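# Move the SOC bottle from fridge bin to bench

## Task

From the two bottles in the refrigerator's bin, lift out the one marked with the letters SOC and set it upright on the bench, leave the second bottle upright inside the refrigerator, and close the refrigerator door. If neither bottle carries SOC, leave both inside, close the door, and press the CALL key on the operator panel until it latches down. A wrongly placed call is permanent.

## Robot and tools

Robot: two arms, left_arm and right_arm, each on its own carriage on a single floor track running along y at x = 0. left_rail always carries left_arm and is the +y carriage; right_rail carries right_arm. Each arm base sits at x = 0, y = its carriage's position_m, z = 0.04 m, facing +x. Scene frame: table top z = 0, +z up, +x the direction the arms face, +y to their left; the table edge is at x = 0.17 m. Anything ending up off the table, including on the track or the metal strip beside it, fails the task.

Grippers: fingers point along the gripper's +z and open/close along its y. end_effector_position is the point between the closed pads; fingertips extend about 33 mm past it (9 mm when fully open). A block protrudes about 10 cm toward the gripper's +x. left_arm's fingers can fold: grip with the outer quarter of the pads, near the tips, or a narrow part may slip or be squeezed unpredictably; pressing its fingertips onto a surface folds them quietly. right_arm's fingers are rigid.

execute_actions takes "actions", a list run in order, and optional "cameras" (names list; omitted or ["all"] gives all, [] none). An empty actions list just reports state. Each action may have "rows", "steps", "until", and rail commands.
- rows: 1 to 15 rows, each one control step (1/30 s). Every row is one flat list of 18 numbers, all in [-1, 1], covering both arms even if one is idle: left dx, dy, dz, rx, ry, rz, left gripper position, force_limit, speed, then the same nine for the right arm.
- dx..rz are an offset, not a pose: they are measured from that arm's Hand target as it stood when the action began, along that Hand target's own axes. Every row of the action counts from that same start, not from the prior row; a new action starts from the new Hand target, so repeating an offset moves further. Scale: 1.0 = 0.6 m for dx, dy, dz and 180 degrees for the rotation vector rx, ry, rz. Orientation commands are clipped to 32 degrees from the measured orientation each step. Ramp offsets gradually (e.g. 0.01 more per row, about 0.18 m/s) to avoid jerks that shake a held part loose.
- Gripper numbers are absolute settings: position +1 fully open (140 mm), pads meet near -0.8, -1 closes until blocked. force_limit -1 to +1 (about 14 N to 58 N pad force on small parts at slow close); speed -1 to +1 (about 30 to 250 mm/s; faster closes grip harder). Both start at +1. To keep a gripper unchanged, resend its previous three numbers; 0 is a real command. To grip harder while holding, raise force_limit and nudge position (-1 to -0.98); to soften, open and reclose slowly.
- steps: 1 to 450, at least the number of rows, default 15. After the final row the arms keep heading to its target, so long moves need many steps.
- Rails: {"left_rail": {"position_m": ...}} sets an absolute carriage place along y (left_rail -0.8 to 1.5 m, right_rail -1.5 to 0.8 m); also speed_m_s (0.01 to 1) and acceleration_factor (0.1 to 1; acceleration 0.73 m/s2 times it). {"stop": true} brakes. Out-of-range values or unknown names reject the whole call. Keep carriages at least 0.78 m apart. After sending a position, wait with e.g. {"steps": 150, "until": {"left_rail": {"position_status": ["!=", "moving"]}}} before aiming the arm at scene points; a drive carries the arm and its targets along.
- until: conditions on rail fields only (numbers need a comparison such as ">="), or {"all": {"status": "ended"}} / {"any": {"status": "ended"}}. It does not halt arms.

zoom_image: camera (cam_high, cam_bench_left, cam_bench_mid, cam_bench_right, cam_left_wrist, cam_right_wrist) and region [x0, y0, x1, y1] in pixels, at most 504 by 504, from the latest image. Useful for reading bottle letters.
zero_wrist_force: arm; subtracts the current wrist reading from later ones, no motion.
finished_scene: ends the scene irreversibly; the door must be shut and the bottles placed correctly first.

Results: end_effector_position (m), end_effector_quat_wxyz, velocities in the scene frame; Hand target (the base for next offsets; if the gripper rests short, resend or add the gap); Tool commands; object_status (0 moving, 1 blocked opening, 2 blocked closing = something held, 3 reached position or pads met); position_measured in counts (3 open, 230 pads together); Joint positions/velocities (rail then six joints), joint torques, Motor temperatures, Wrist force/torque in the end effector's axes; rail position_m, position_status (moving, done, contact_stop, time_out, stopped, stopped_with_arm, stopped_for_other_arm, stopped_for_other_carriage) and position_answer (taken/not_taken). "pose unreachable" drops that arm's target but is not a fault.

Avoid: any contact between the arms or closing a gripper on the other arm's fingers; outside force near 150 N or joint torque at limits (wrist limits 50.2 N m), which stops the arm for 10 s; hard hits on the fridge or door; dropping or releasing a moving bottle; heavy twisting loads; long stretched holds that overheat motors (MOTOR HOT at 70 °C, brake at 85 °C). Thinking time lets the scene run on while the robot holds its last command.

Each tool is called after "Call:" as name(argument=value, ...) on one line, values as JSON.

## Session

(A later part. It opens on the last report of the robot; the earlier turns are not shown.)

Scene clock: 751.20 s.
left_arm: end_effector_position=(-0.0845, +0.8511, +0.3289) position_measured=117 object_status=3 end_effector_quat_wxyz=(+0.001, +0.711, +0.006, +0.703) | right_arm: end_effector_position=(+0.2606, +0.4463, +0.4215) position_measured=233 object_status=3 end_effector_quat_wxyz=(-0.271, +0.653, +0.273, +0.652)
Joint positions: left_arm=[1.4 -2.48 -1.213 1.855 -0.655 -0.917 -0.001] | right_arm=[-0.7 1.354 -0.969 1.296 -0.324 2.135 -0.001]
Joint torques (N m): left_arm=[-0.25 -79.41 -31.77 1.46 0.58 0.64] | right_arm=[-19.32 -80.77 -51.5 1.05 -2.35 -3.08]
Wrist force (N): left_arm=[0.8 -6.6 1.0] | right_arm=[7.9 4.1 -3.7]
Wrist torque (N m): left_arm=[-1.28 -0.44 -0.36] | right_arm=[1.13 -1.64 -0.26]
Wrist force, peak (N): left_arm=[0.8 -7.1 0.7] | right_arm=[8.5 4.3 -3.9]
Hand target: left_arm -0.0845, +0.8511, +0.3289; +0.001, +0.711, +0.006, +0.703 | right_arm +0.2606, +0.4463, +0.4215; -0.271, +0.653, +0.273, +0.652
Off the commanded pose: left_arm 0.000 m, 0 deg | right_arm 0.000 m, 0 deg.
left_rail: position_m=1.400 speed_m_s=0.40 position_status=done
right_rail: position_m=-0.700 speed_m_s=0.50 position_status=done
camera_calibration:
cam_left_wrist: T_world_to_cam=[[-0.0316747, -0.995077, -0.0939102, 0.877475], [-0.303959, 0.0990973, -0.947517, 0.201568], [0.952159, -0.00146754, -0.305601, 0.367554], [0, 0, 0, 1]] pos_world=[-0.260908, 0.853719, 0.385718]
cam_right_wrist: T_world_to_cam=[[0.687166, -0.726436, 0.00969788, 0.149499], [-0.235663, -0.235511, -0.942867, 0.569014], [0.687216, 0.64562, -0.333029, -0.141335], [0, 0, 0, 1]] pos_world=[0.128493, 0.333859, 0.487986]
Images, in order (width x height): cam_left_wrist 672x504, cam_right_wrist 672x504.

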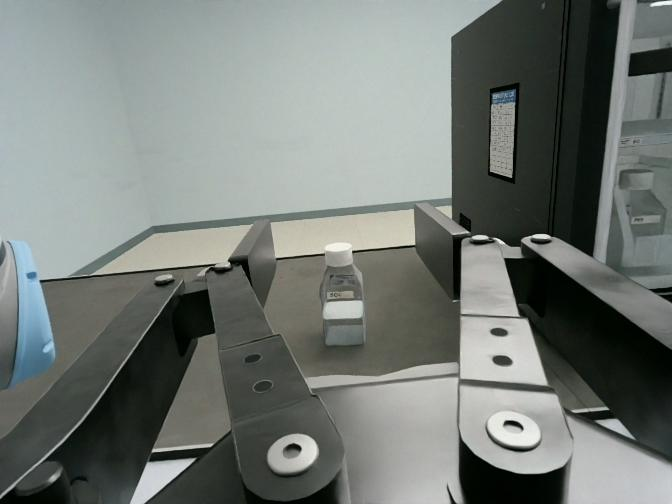

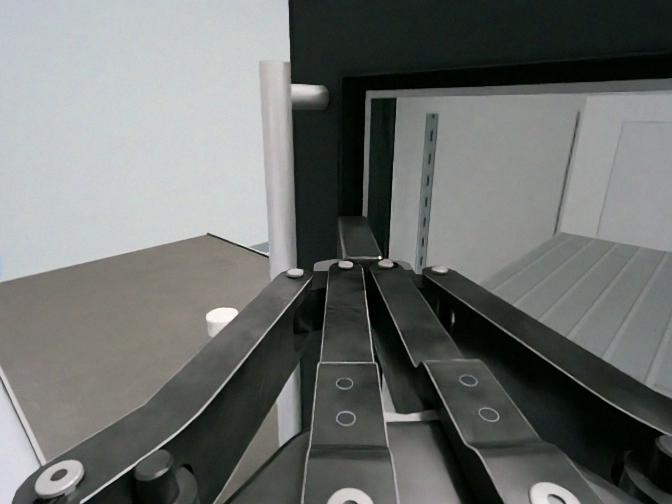

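Continue pushing.

Call:
execute_actions(actions=[{"rows":[[0,0,0,0,0,0,0.1,0.6,-1,0,0.009,0.009,0,0,0,-1,-0.5,0]],"steps":22}], cameras=[])

Call:
execute_actions(actions=[{"rows":[[0,0,0,0,0,0,0.1,0.6,-1,0,0.006,0.006,0,0,0,-1,-0.5,0]],"steps":22}], cameras=[])

Call:
execute_actions(actions=[{"rows":[[0,0,0,0,0,0,0.1,0.6,-1,0,0.005,0.005,0,0,0,-1,-0.5,0]],"steps":22}], cameras=[])

Call:
execute_actions(actions=[{"rows":[[0,0,0,0,0,0,0.1,0.6,-1,0,0.005,0.005,0,0,0,-1,-0.5,0]],"steps":22}], cameras=["cam_right_wrist"])

Scene clock: 755.43 s.
left_arm: end_effector_position=(-0.0845, +0.8511, +0.3289) position_measured=117 object_status=3 end_effector_quat_wxyz=(+0.001, +0.711, +0.006, +0.703) | right_arm: end_effector_position=(+0.2682, +0.4463, +0.4215) position_measured=233 object_status=3 end_effector_quat_wxyz=(-0.271, +0.653, +0.273, +0.652)
Joint positions: left_arm=[1.4 -2.48 -1.213 1.855 -0.655 -0.917 -0.001] | right_arm=[-0.7 1.346 -0.969 1.296 -0.324 2.127 -0.001]
Joint torques (N m): left_arm=[-0.45 -81.16 -31.7 1.41 0.86 0.79] | right_arm=[-19.49 -80.67 -51.34 1.01 -2.23 -3.46]
Wrist force (N): left_arm=[1.0 -6.7 0.9] | right_arm=[8.0 4.2 -3.5]
Wrist torque (N m): left_arm=[-1.28 -0.47 -0.36] | right_arm=[1.15 -1.64 -0.26]
Wrist force, peak (N): left_arm=[0.9 -7.2 0.9] | right_arm=[8.3 0.4 -6.4]
Hand target: left_arm -0.0845, +0.8511, +0.3289; +0.001, +0.711, +0.006, +0.703 | right_arm +0.2682, +0.4463, +0.4215; -0.271, +0.653, +0.273, +0.652
Off the commanded pose: left_arm 0.000 m, 0 deg | right_arm 0.000 m, 0 deg.
left_rail: position_m=1.400 speed_m_s=0.40 position_status=done
right_rail: position_m=-0.700 speed_m_s=0.50 position_status=done
No camera images: "cameras" was empty.

Scene clock: 756.37 s.
left_arm: end_effector_position=(-0.0845, +0.8511, +0.3289) position_measured=117 object_status=3 end_effector_quat_wxyz=(+0.001, +0.711, +0.006, +0.703) | right_arm: end_effector_position=(+0.2733, +0.4463, +0.4215) position_measured=233 object_status=3 end_effector_quat_wxyz=(-0.271, +0.653, +0.273, +0.652)
Joint positions: left_arm=[1.4 -2.48 -1.213 1.855 -0.655 -0.917 -0.001] | right_arm=[-0.7 1.34 -0.968 1.295 -0.324 2.121 -0.001]
Joint torques (N m): left_arm=[-0.04 -79.34 -31.46 2.1 0.22 0.67] | right_arm=[-58.36 -72.96 -55.33 -4.23 3.53 -3.44]
Wrist force (N): left_arm=[0.9 -6.8 0.7] | right_arm=[12.4 -10.7 -43.1]
Wrist torque (N m): left_arm=[-1.31 -0.46 -0.37] | right_arm=[1.04 -1.46 -0.29]
Wrist force, peak (N): left_arm=[0.7 -7.1 0.8] | right_arm=[12.4 -10.7 -43.1]
Hand target: left_arm -0.0845, +0.8511, +0.3289; +0.001, +0.711, +0.006, +0.703 | right_arm +0.2733, +0.4463, +0.4215; -0.271, +0.653, +0.273, +0.652
Off the commanded pose: left_arm 0.000 m, 0 deg | right_arm 0.000 m, 0 deg.
left_rail: position_m=1.400 speed_m_s=0.40 position_status=done
right_rail: position_m=-0.700 speed_m_s=0.50 position_status=done
No camera images: "cameras" was empty.

Scene clock: 757.30 s.
left_arm: end_effector_position=(-0.0845, +0.8511, +0.3289) position_measured=117 object_status=3 end_effector_quat_wxyz=(+0.001, +0.711, +0.006, +0.703) | right_arm: end_effector_position=(+0.2775, +0.4464, +0.4215) position_measured=233 object_status=3 end_effector_quat_wxyz=(-0.271, +0.653, +0.273, +0.652)
Joint positions: left_arm=[1.4 -2.48 -1.213 1.855 -0.655 -0.917 -0.001] | right_arm=[-0.7 1.336 -0.968 1.295 -0.324 2.117 -0.001]
Joint torques (N m): left_arm=[-0.39 -82.15 -32.68 1.12 0.24 0.64] | right_arm=[-163.31 -57.05 -53.01 -7.4 29.2 -3.35]
Wrist force (N): left_arm=[0.9 -7.1 0.9] | right_arm=[17.7 -72.6 -110.0]
Wrist torque (N m): left_arm=[-1.37 -0.48 -0.36] | right_arm=[1.81 -1.38 -0.30]
Wrist force, peak (N): left_arm=[0.9 -7.2 0.8] | right_arm=[19.8 -66.5 -131.0]
Hand target: left_arm -0.0845, +0.8511, +0.3289; +0.001, +0.711, +0.006, +0.703 | right_arm +0.2775, +0.4464, +0.4215; -0.271, +0.653, +0.273, +0.652
Off the commanded pose: left_arm 0.000 m, 0 deg | right_arm 0.000 m, 0 deg.
left_rail: position_m=1.400 speed_m_s=0.40 position_status=done
right_rail: position_m=-0.700 speed_m_s=0.50 position_status=done
No camera images: "cameras" was empty.

Scene clock: 758.23 s.
left_arm: end_effector_position=(-0.0845, +0.8511, +0.3289) position_measured=117 object_status=3 end_effector_quat_wxyz=(+0.001, +0.711, +0.006, +0.703) | right_arm: end_effector_position=(+0.2817, +0.4464, +0.4215) position_measured=233 object_status=3 end_effector_quat_wxyz=(-0.271, +0.653, +0.273, +0.652)
Joint positions: left_arm=[1.4 -2.48 -1.213 1.855 -0.655 -0.917 -0.001] | right_arm=[-0.7 1.331 -0.968 1.294 -0.324 2.112 -0.001]
Joint torques (N m): left_arm=[-1.49 -82.81 -31.8 1.78 -0.14 0.99] | right_arm=[-215.06 -74.42 -45.98 1.25 46.97 -3.34]
Wrist force (N): left_arm=[0.6 -6.9 0.9] | right_arm=[18.1 -128.8 -101.3]
Wrist torque (N m): left_arm=[-1.34 -0.42 -0.36] | right_arm=[2.80 -1.46 -0.29]
Wrist force, peak (N): left_arm=[0.9 -7.1 0.9] | right_arm=[18.1 -128.8 -101.3]
Hand target: left_arm -0.0845, +0.8511, +0.3289; +0.001, +0.711, +0.006, +0.703 | right_arm +0.2818, +0.4464, +0.4215; -0.271, +0.653, +0.273, +0.652
Off the commanded pose: left_arm 0.000 m, 0 deg | right_arm 0.000 m, 0 deg.
left_rail: position_m=1.400 speed_m_s=0.40 position_status=done
right_rail: position_m=-0.700 speed_m_s=0.50 position_status=done
camera_calibration:
cam_right_wrist: T_world_to_cam=[[0.687232, -0.726373, 0.00973809, 0.135022], [-0.2356, -0.235545, -0.942874, 0.574016], [0.687172, 0.645678, -0.333008, -0.155923], [0, 0, 0, 1]] pos_world=[0.149593, 0.333959, 0.487986]
Images, in order (width x height): cam_right_wrist 672x504.

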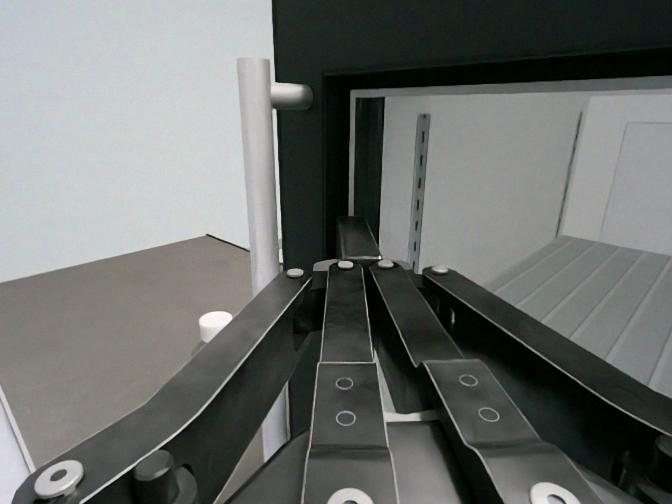

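Call:
execute_actions(actions=[{"rows":[[0,0,0,0,0,0,0.1,0.6,-1,0,-0.008,-0.008,0,0,0,-1,-0.5,0]],"steps":20},{"rows":[[0,0,0,0,0,0,0.1,0.6,-1,0,-0.03,-0.06,0,0,0,-1,-0.5,0]],"steps":25},{"rows":[[0,0,0,0,0,0,0.1,0.6,-1,0,0,-0.25,0,0,0,-1,-0.5,0]],"steps":45}], cameras=["cam_right_wrist","cam_left_wrist","cam_high"])

Call:
zoom_image(camera="cam_left_wrist", region=[440, 0, 672, 300])

Call:
zoom_image(camera="cam_right_wrist", region=[220, 0, 620, 300])

Scene clock: 768.53 s.
left_arm: end_effector_position=(-0.0845, +0.8511, +0.3289) position_measured=117 object_status=3 end_effector_quat_wxyz=(+0.001, +0.711, +0.006, +0.703) | right_arm: end_effector_position=(+0.2766, +0.4488, +0.4215) position_measured=233 object_status=3 end_effector_quat_wxyz=(-0.274, +0.652, +0.276, +0.651)
Joint positions: left_arm=[1.4 -2.48 -1.213 1.855 -0.655 -0.917 -0.001] | right_arm=[-0.7 1.334 -0.968 1.294 -0.324 2.105 -0.001]
Joint torques (N m): left_arm=[-2.7 -81.98 -32.37 2.12 0.52 1] | right_arm=[-3.04 -98.1 -44.68 -2.31 0.39 -0.28]
Wrist force (N): left_arm=[0.6 -7.1 0.7] | right_arm=[8.9 -2.1 -29.2]
Wrist torque (N m): left_arm=[-1.38 -0.42 -0.36] | right_arm=[0.94 -1.73 -0.25]
Wrist force, peak (N): left_arm=[0.6 -7.2 0.9] | right_arm=[18.2 -130.0 -100.4]
Hand target: left_arm -0.0845, +0.8511, +0.3289; +0.001, +0.711, +0.006, +0.703 | right_arm +0.2766, +0.4488, +0.4215; -0.274, +0.652, +0.276, +0.651 (not the last commanded pose)
Tool commands: left_gripper/position=+0.1 left_gripper/force_limit=+0.6 left_gripper/speed=-1.0 right_gripper/position=-1.0 right_gripper/force_limit=-0.498039 right_gripper/speed=+0.003922
Off the commanded pose: left_arm 0.000 m, 0 deg.
FORCE FAULT: contact force on the right arm reached its limit, and that arm stopped for 10 seconds. The contact can be on any part of that arm, not only on its tool. That arm ran no command of this call. That arm's target is now where it stood when the stop ended, not its last command. That arm accepts commands again.
left_rail: position_m=1.400 speed_m_s=0.40 position_status=done
right_rail: position_m=-0.700 speed_m_s=0.50 position_status=done
camera_calibration:
cam_left_wrist: T_world_to_cam=[[-0.0316747, -0.995077, -0.0939102, 0.877475], [-0.303959, 0.0990973, -0.947517, 0.201568], [0.952159, -0.00146754, -0.305601, 0.367554], [0, 0, 0, 1]] pos_world=[-0.260908, 0.853719, 0.385718]
cam_right_wrist: T_world_to_cam=[[0.694172, -0.719744, 0.00971372, 0.13537], [-0.233338, -0.237773, -0.942877, 0.573849], [0.68094, 0.652252, -0.332999, -0.155161], [0, 0, 0, 1]] pos_world=[0.145586, 0.335082, 0.488086]
Images, in order (width x height): cam_high 672x504, cam_left_wrist 672x504, cam_right_wrist 672x504.

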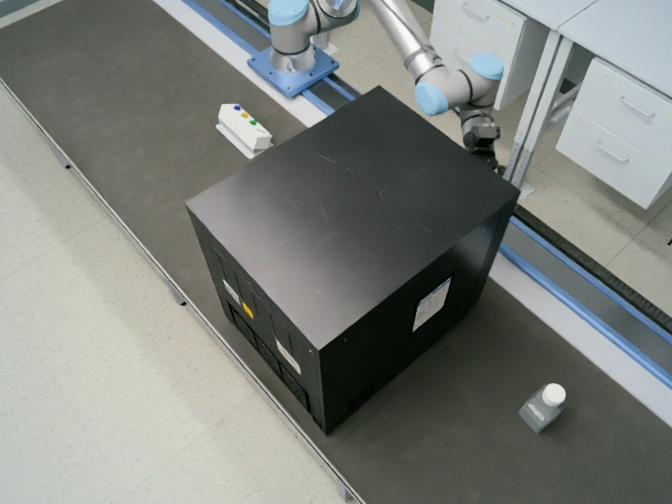

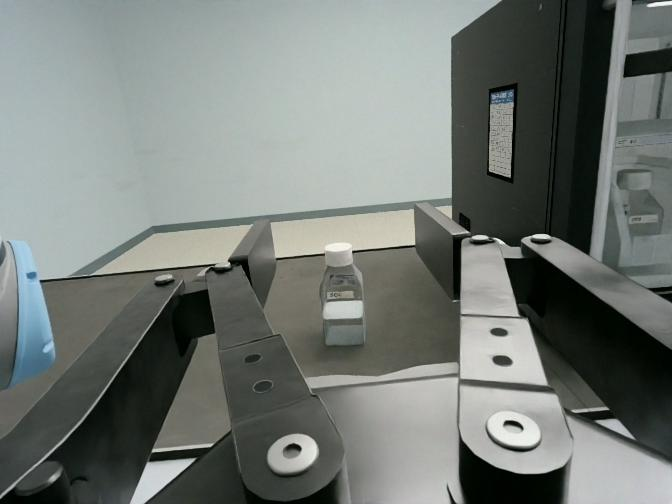

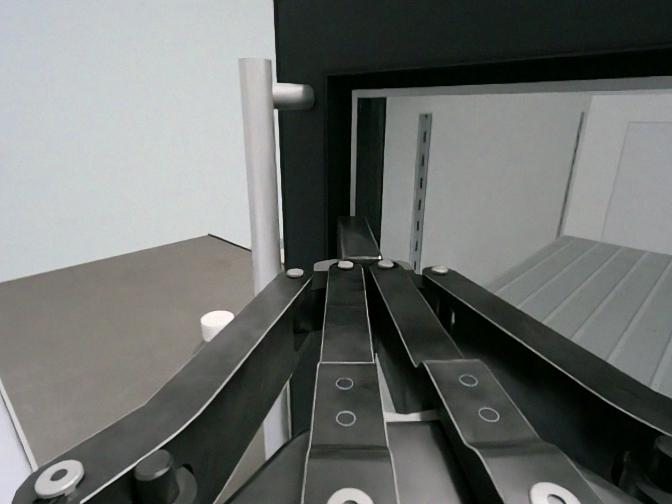

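Scaled by 1.680 from the camera's 672x504 image, which has a finer 960x720 frame.

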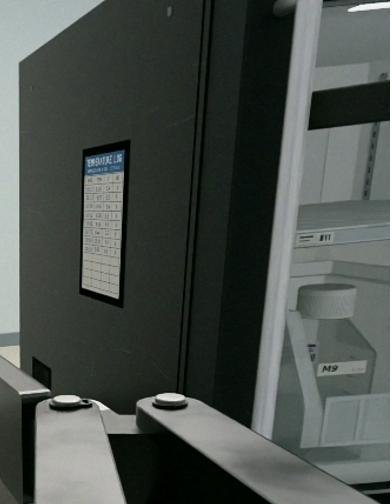

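Scaled by 1.260 from the camera's 672x504 image, which has a finer 960x720 frame.

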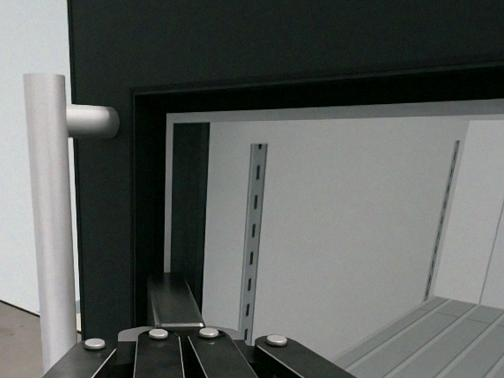

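Call:
execute_actions(actions=[{"rows":[[0,0,0,0,0,0,0.1,0.6,-1,0,-0.01,-0.02,0,0,0,-1,-0.5,0]],"steps":25},{"rows":[[0,0,0,0,0,0,0.1,0.6,-1,0,-0.02,-0.12,0,0,0,-1,-0.5,0]],"steps":25},{"rows":[[0,0,0,0,0,0,0.1,0.6,-1,0,0.2,-0.3,0,0,0,-1,-0.5,0]],"steps":45}], cameras=["cam_right_wrist","cam_left_wrist"])

Call:
zoom_image(camera="cam_left_wrist", region=[440, 0, 672, 300])

Call:
zoom_image(camera="cam_right_wrist", region=[180, 0, 672, 400])

Scene clock: 776.40 s.
left_arm: end_effector_position=(-0.0845, +0.8511, +0.3289) position_measured=117 object_status=3 end_effector_quat_wxyz=(+0.001, +0.711, +0.006, +0.703) | right_arm: end_effector_position=(+0.1657, +0.1884, +0.4223) position_measured=233 object_status=3 end_effector_quat_wxyz=(-0.274, +0.652, +0.276, +0.651)
Joint positions: left_arm=[1.4 -2.48 -1.213 1.855 -0.655 -0.917 -0.001] | right_arm=[-0.7 1.41 -1.365 1.872 -0.504 2.181 0]
Joint torques (N m): left_arm=[-1.36 -81.82 -32.53 2.48 -0.03 0.88] | right_arm=[-19.17 -82.66 -34.83 -5.5 -2.3 -3.66]
Wrist force (N): left_arm=[0.7 -6.7 1.0] | right_arm=[7.0 4.6 -1.8]
Wrist torque (N m): left_arm=[-1.29 -0.43 -0.36] | right_arm=[1.22 -1.42 -0.02]
Wrist force, peak (N): left_arm=[0.7 -7.4 0.7] | right_arm=[8.8 -1.0 -29.4]
Hand target: left_arm -0.0845, +0.8511, +0.3289; +0.001, +0.711, +0.006, +0.703 | right_arm +0.1657, +0.1884, +0.4223; -0.274, +0.652, +0.276, +0.651
Off the commanded pose: left_arm 0.000 m, 0 deg | right_arm 0.000 m, 0 deg.
left_rail: position_m=1.400 speed_m_s=0.40 position_status=done
right_rail: position_m=-0.700 speed_m_s=0.50 position_status=done
camera_calibration:
cam_left_wrist: T_world_to_cam=[[-0.0316747, -0.995077, -0.0939102, 0.877475], [-0.303959, 0.0990973, -0.947517, 0.201568], [0.952159, -0.00146754, -0.305601, 0.367554], [0, 0, 0, 1]] pos_world=[-0.260908, 0.853719, 0.385718]
cam_right_wrist: T_world_to_cam=[[0.694172, -0.719744, 0.00971372, 0.0249245], [-0.233338, -0.237773, -0.942877, 0.48681], [0.68094, 0.652252, -0.332999, 0.0904679], [0, 0, 0, 1]] pos_world=[0.0346863, 0.0746817, 0.488886]
Images, in order (width x height): cam_left_wrist 672x504, cam_right_wrist 672x504.

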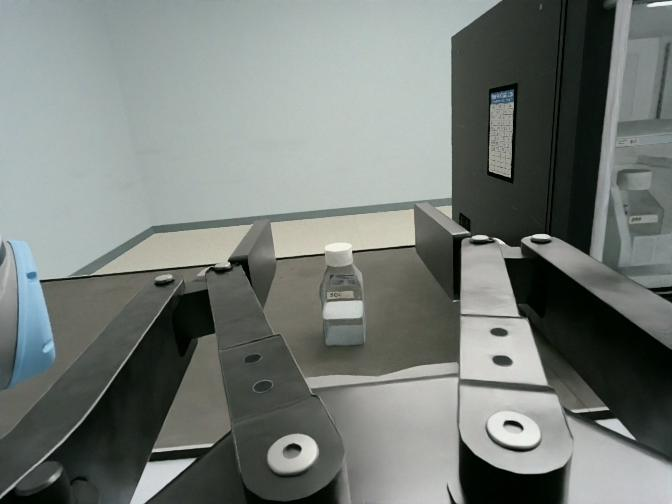

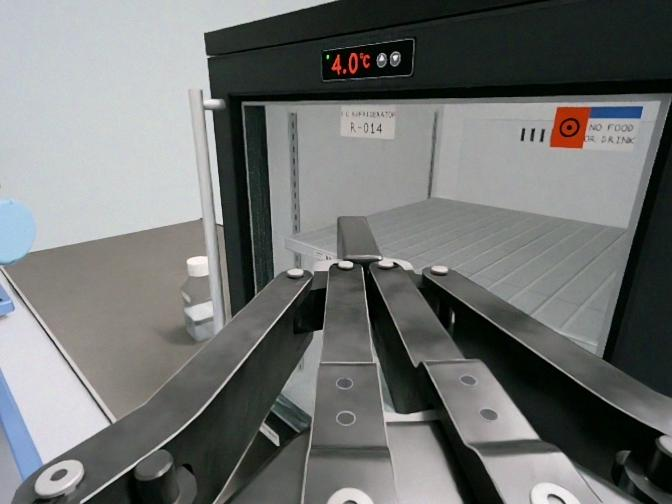

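Scaled by 1.680 from the camera's 672x504 image, which has a finer 960x720 frame.

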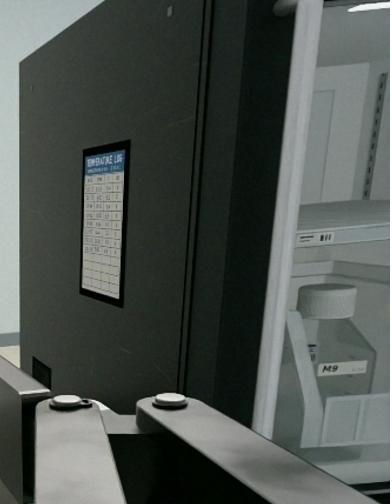

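Scaled by 1.024 from the camera's 672x504 image, which has a finer 960x720 frame.

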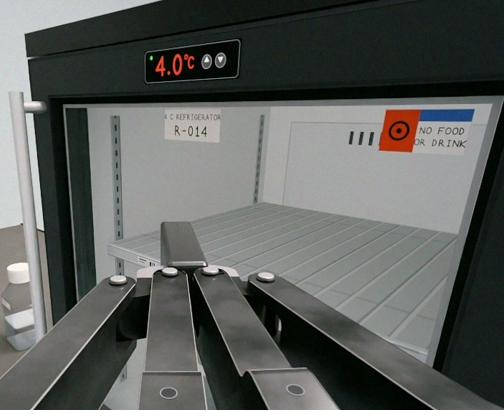

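Call:
finished_scene()

The scene is finished: the task was done.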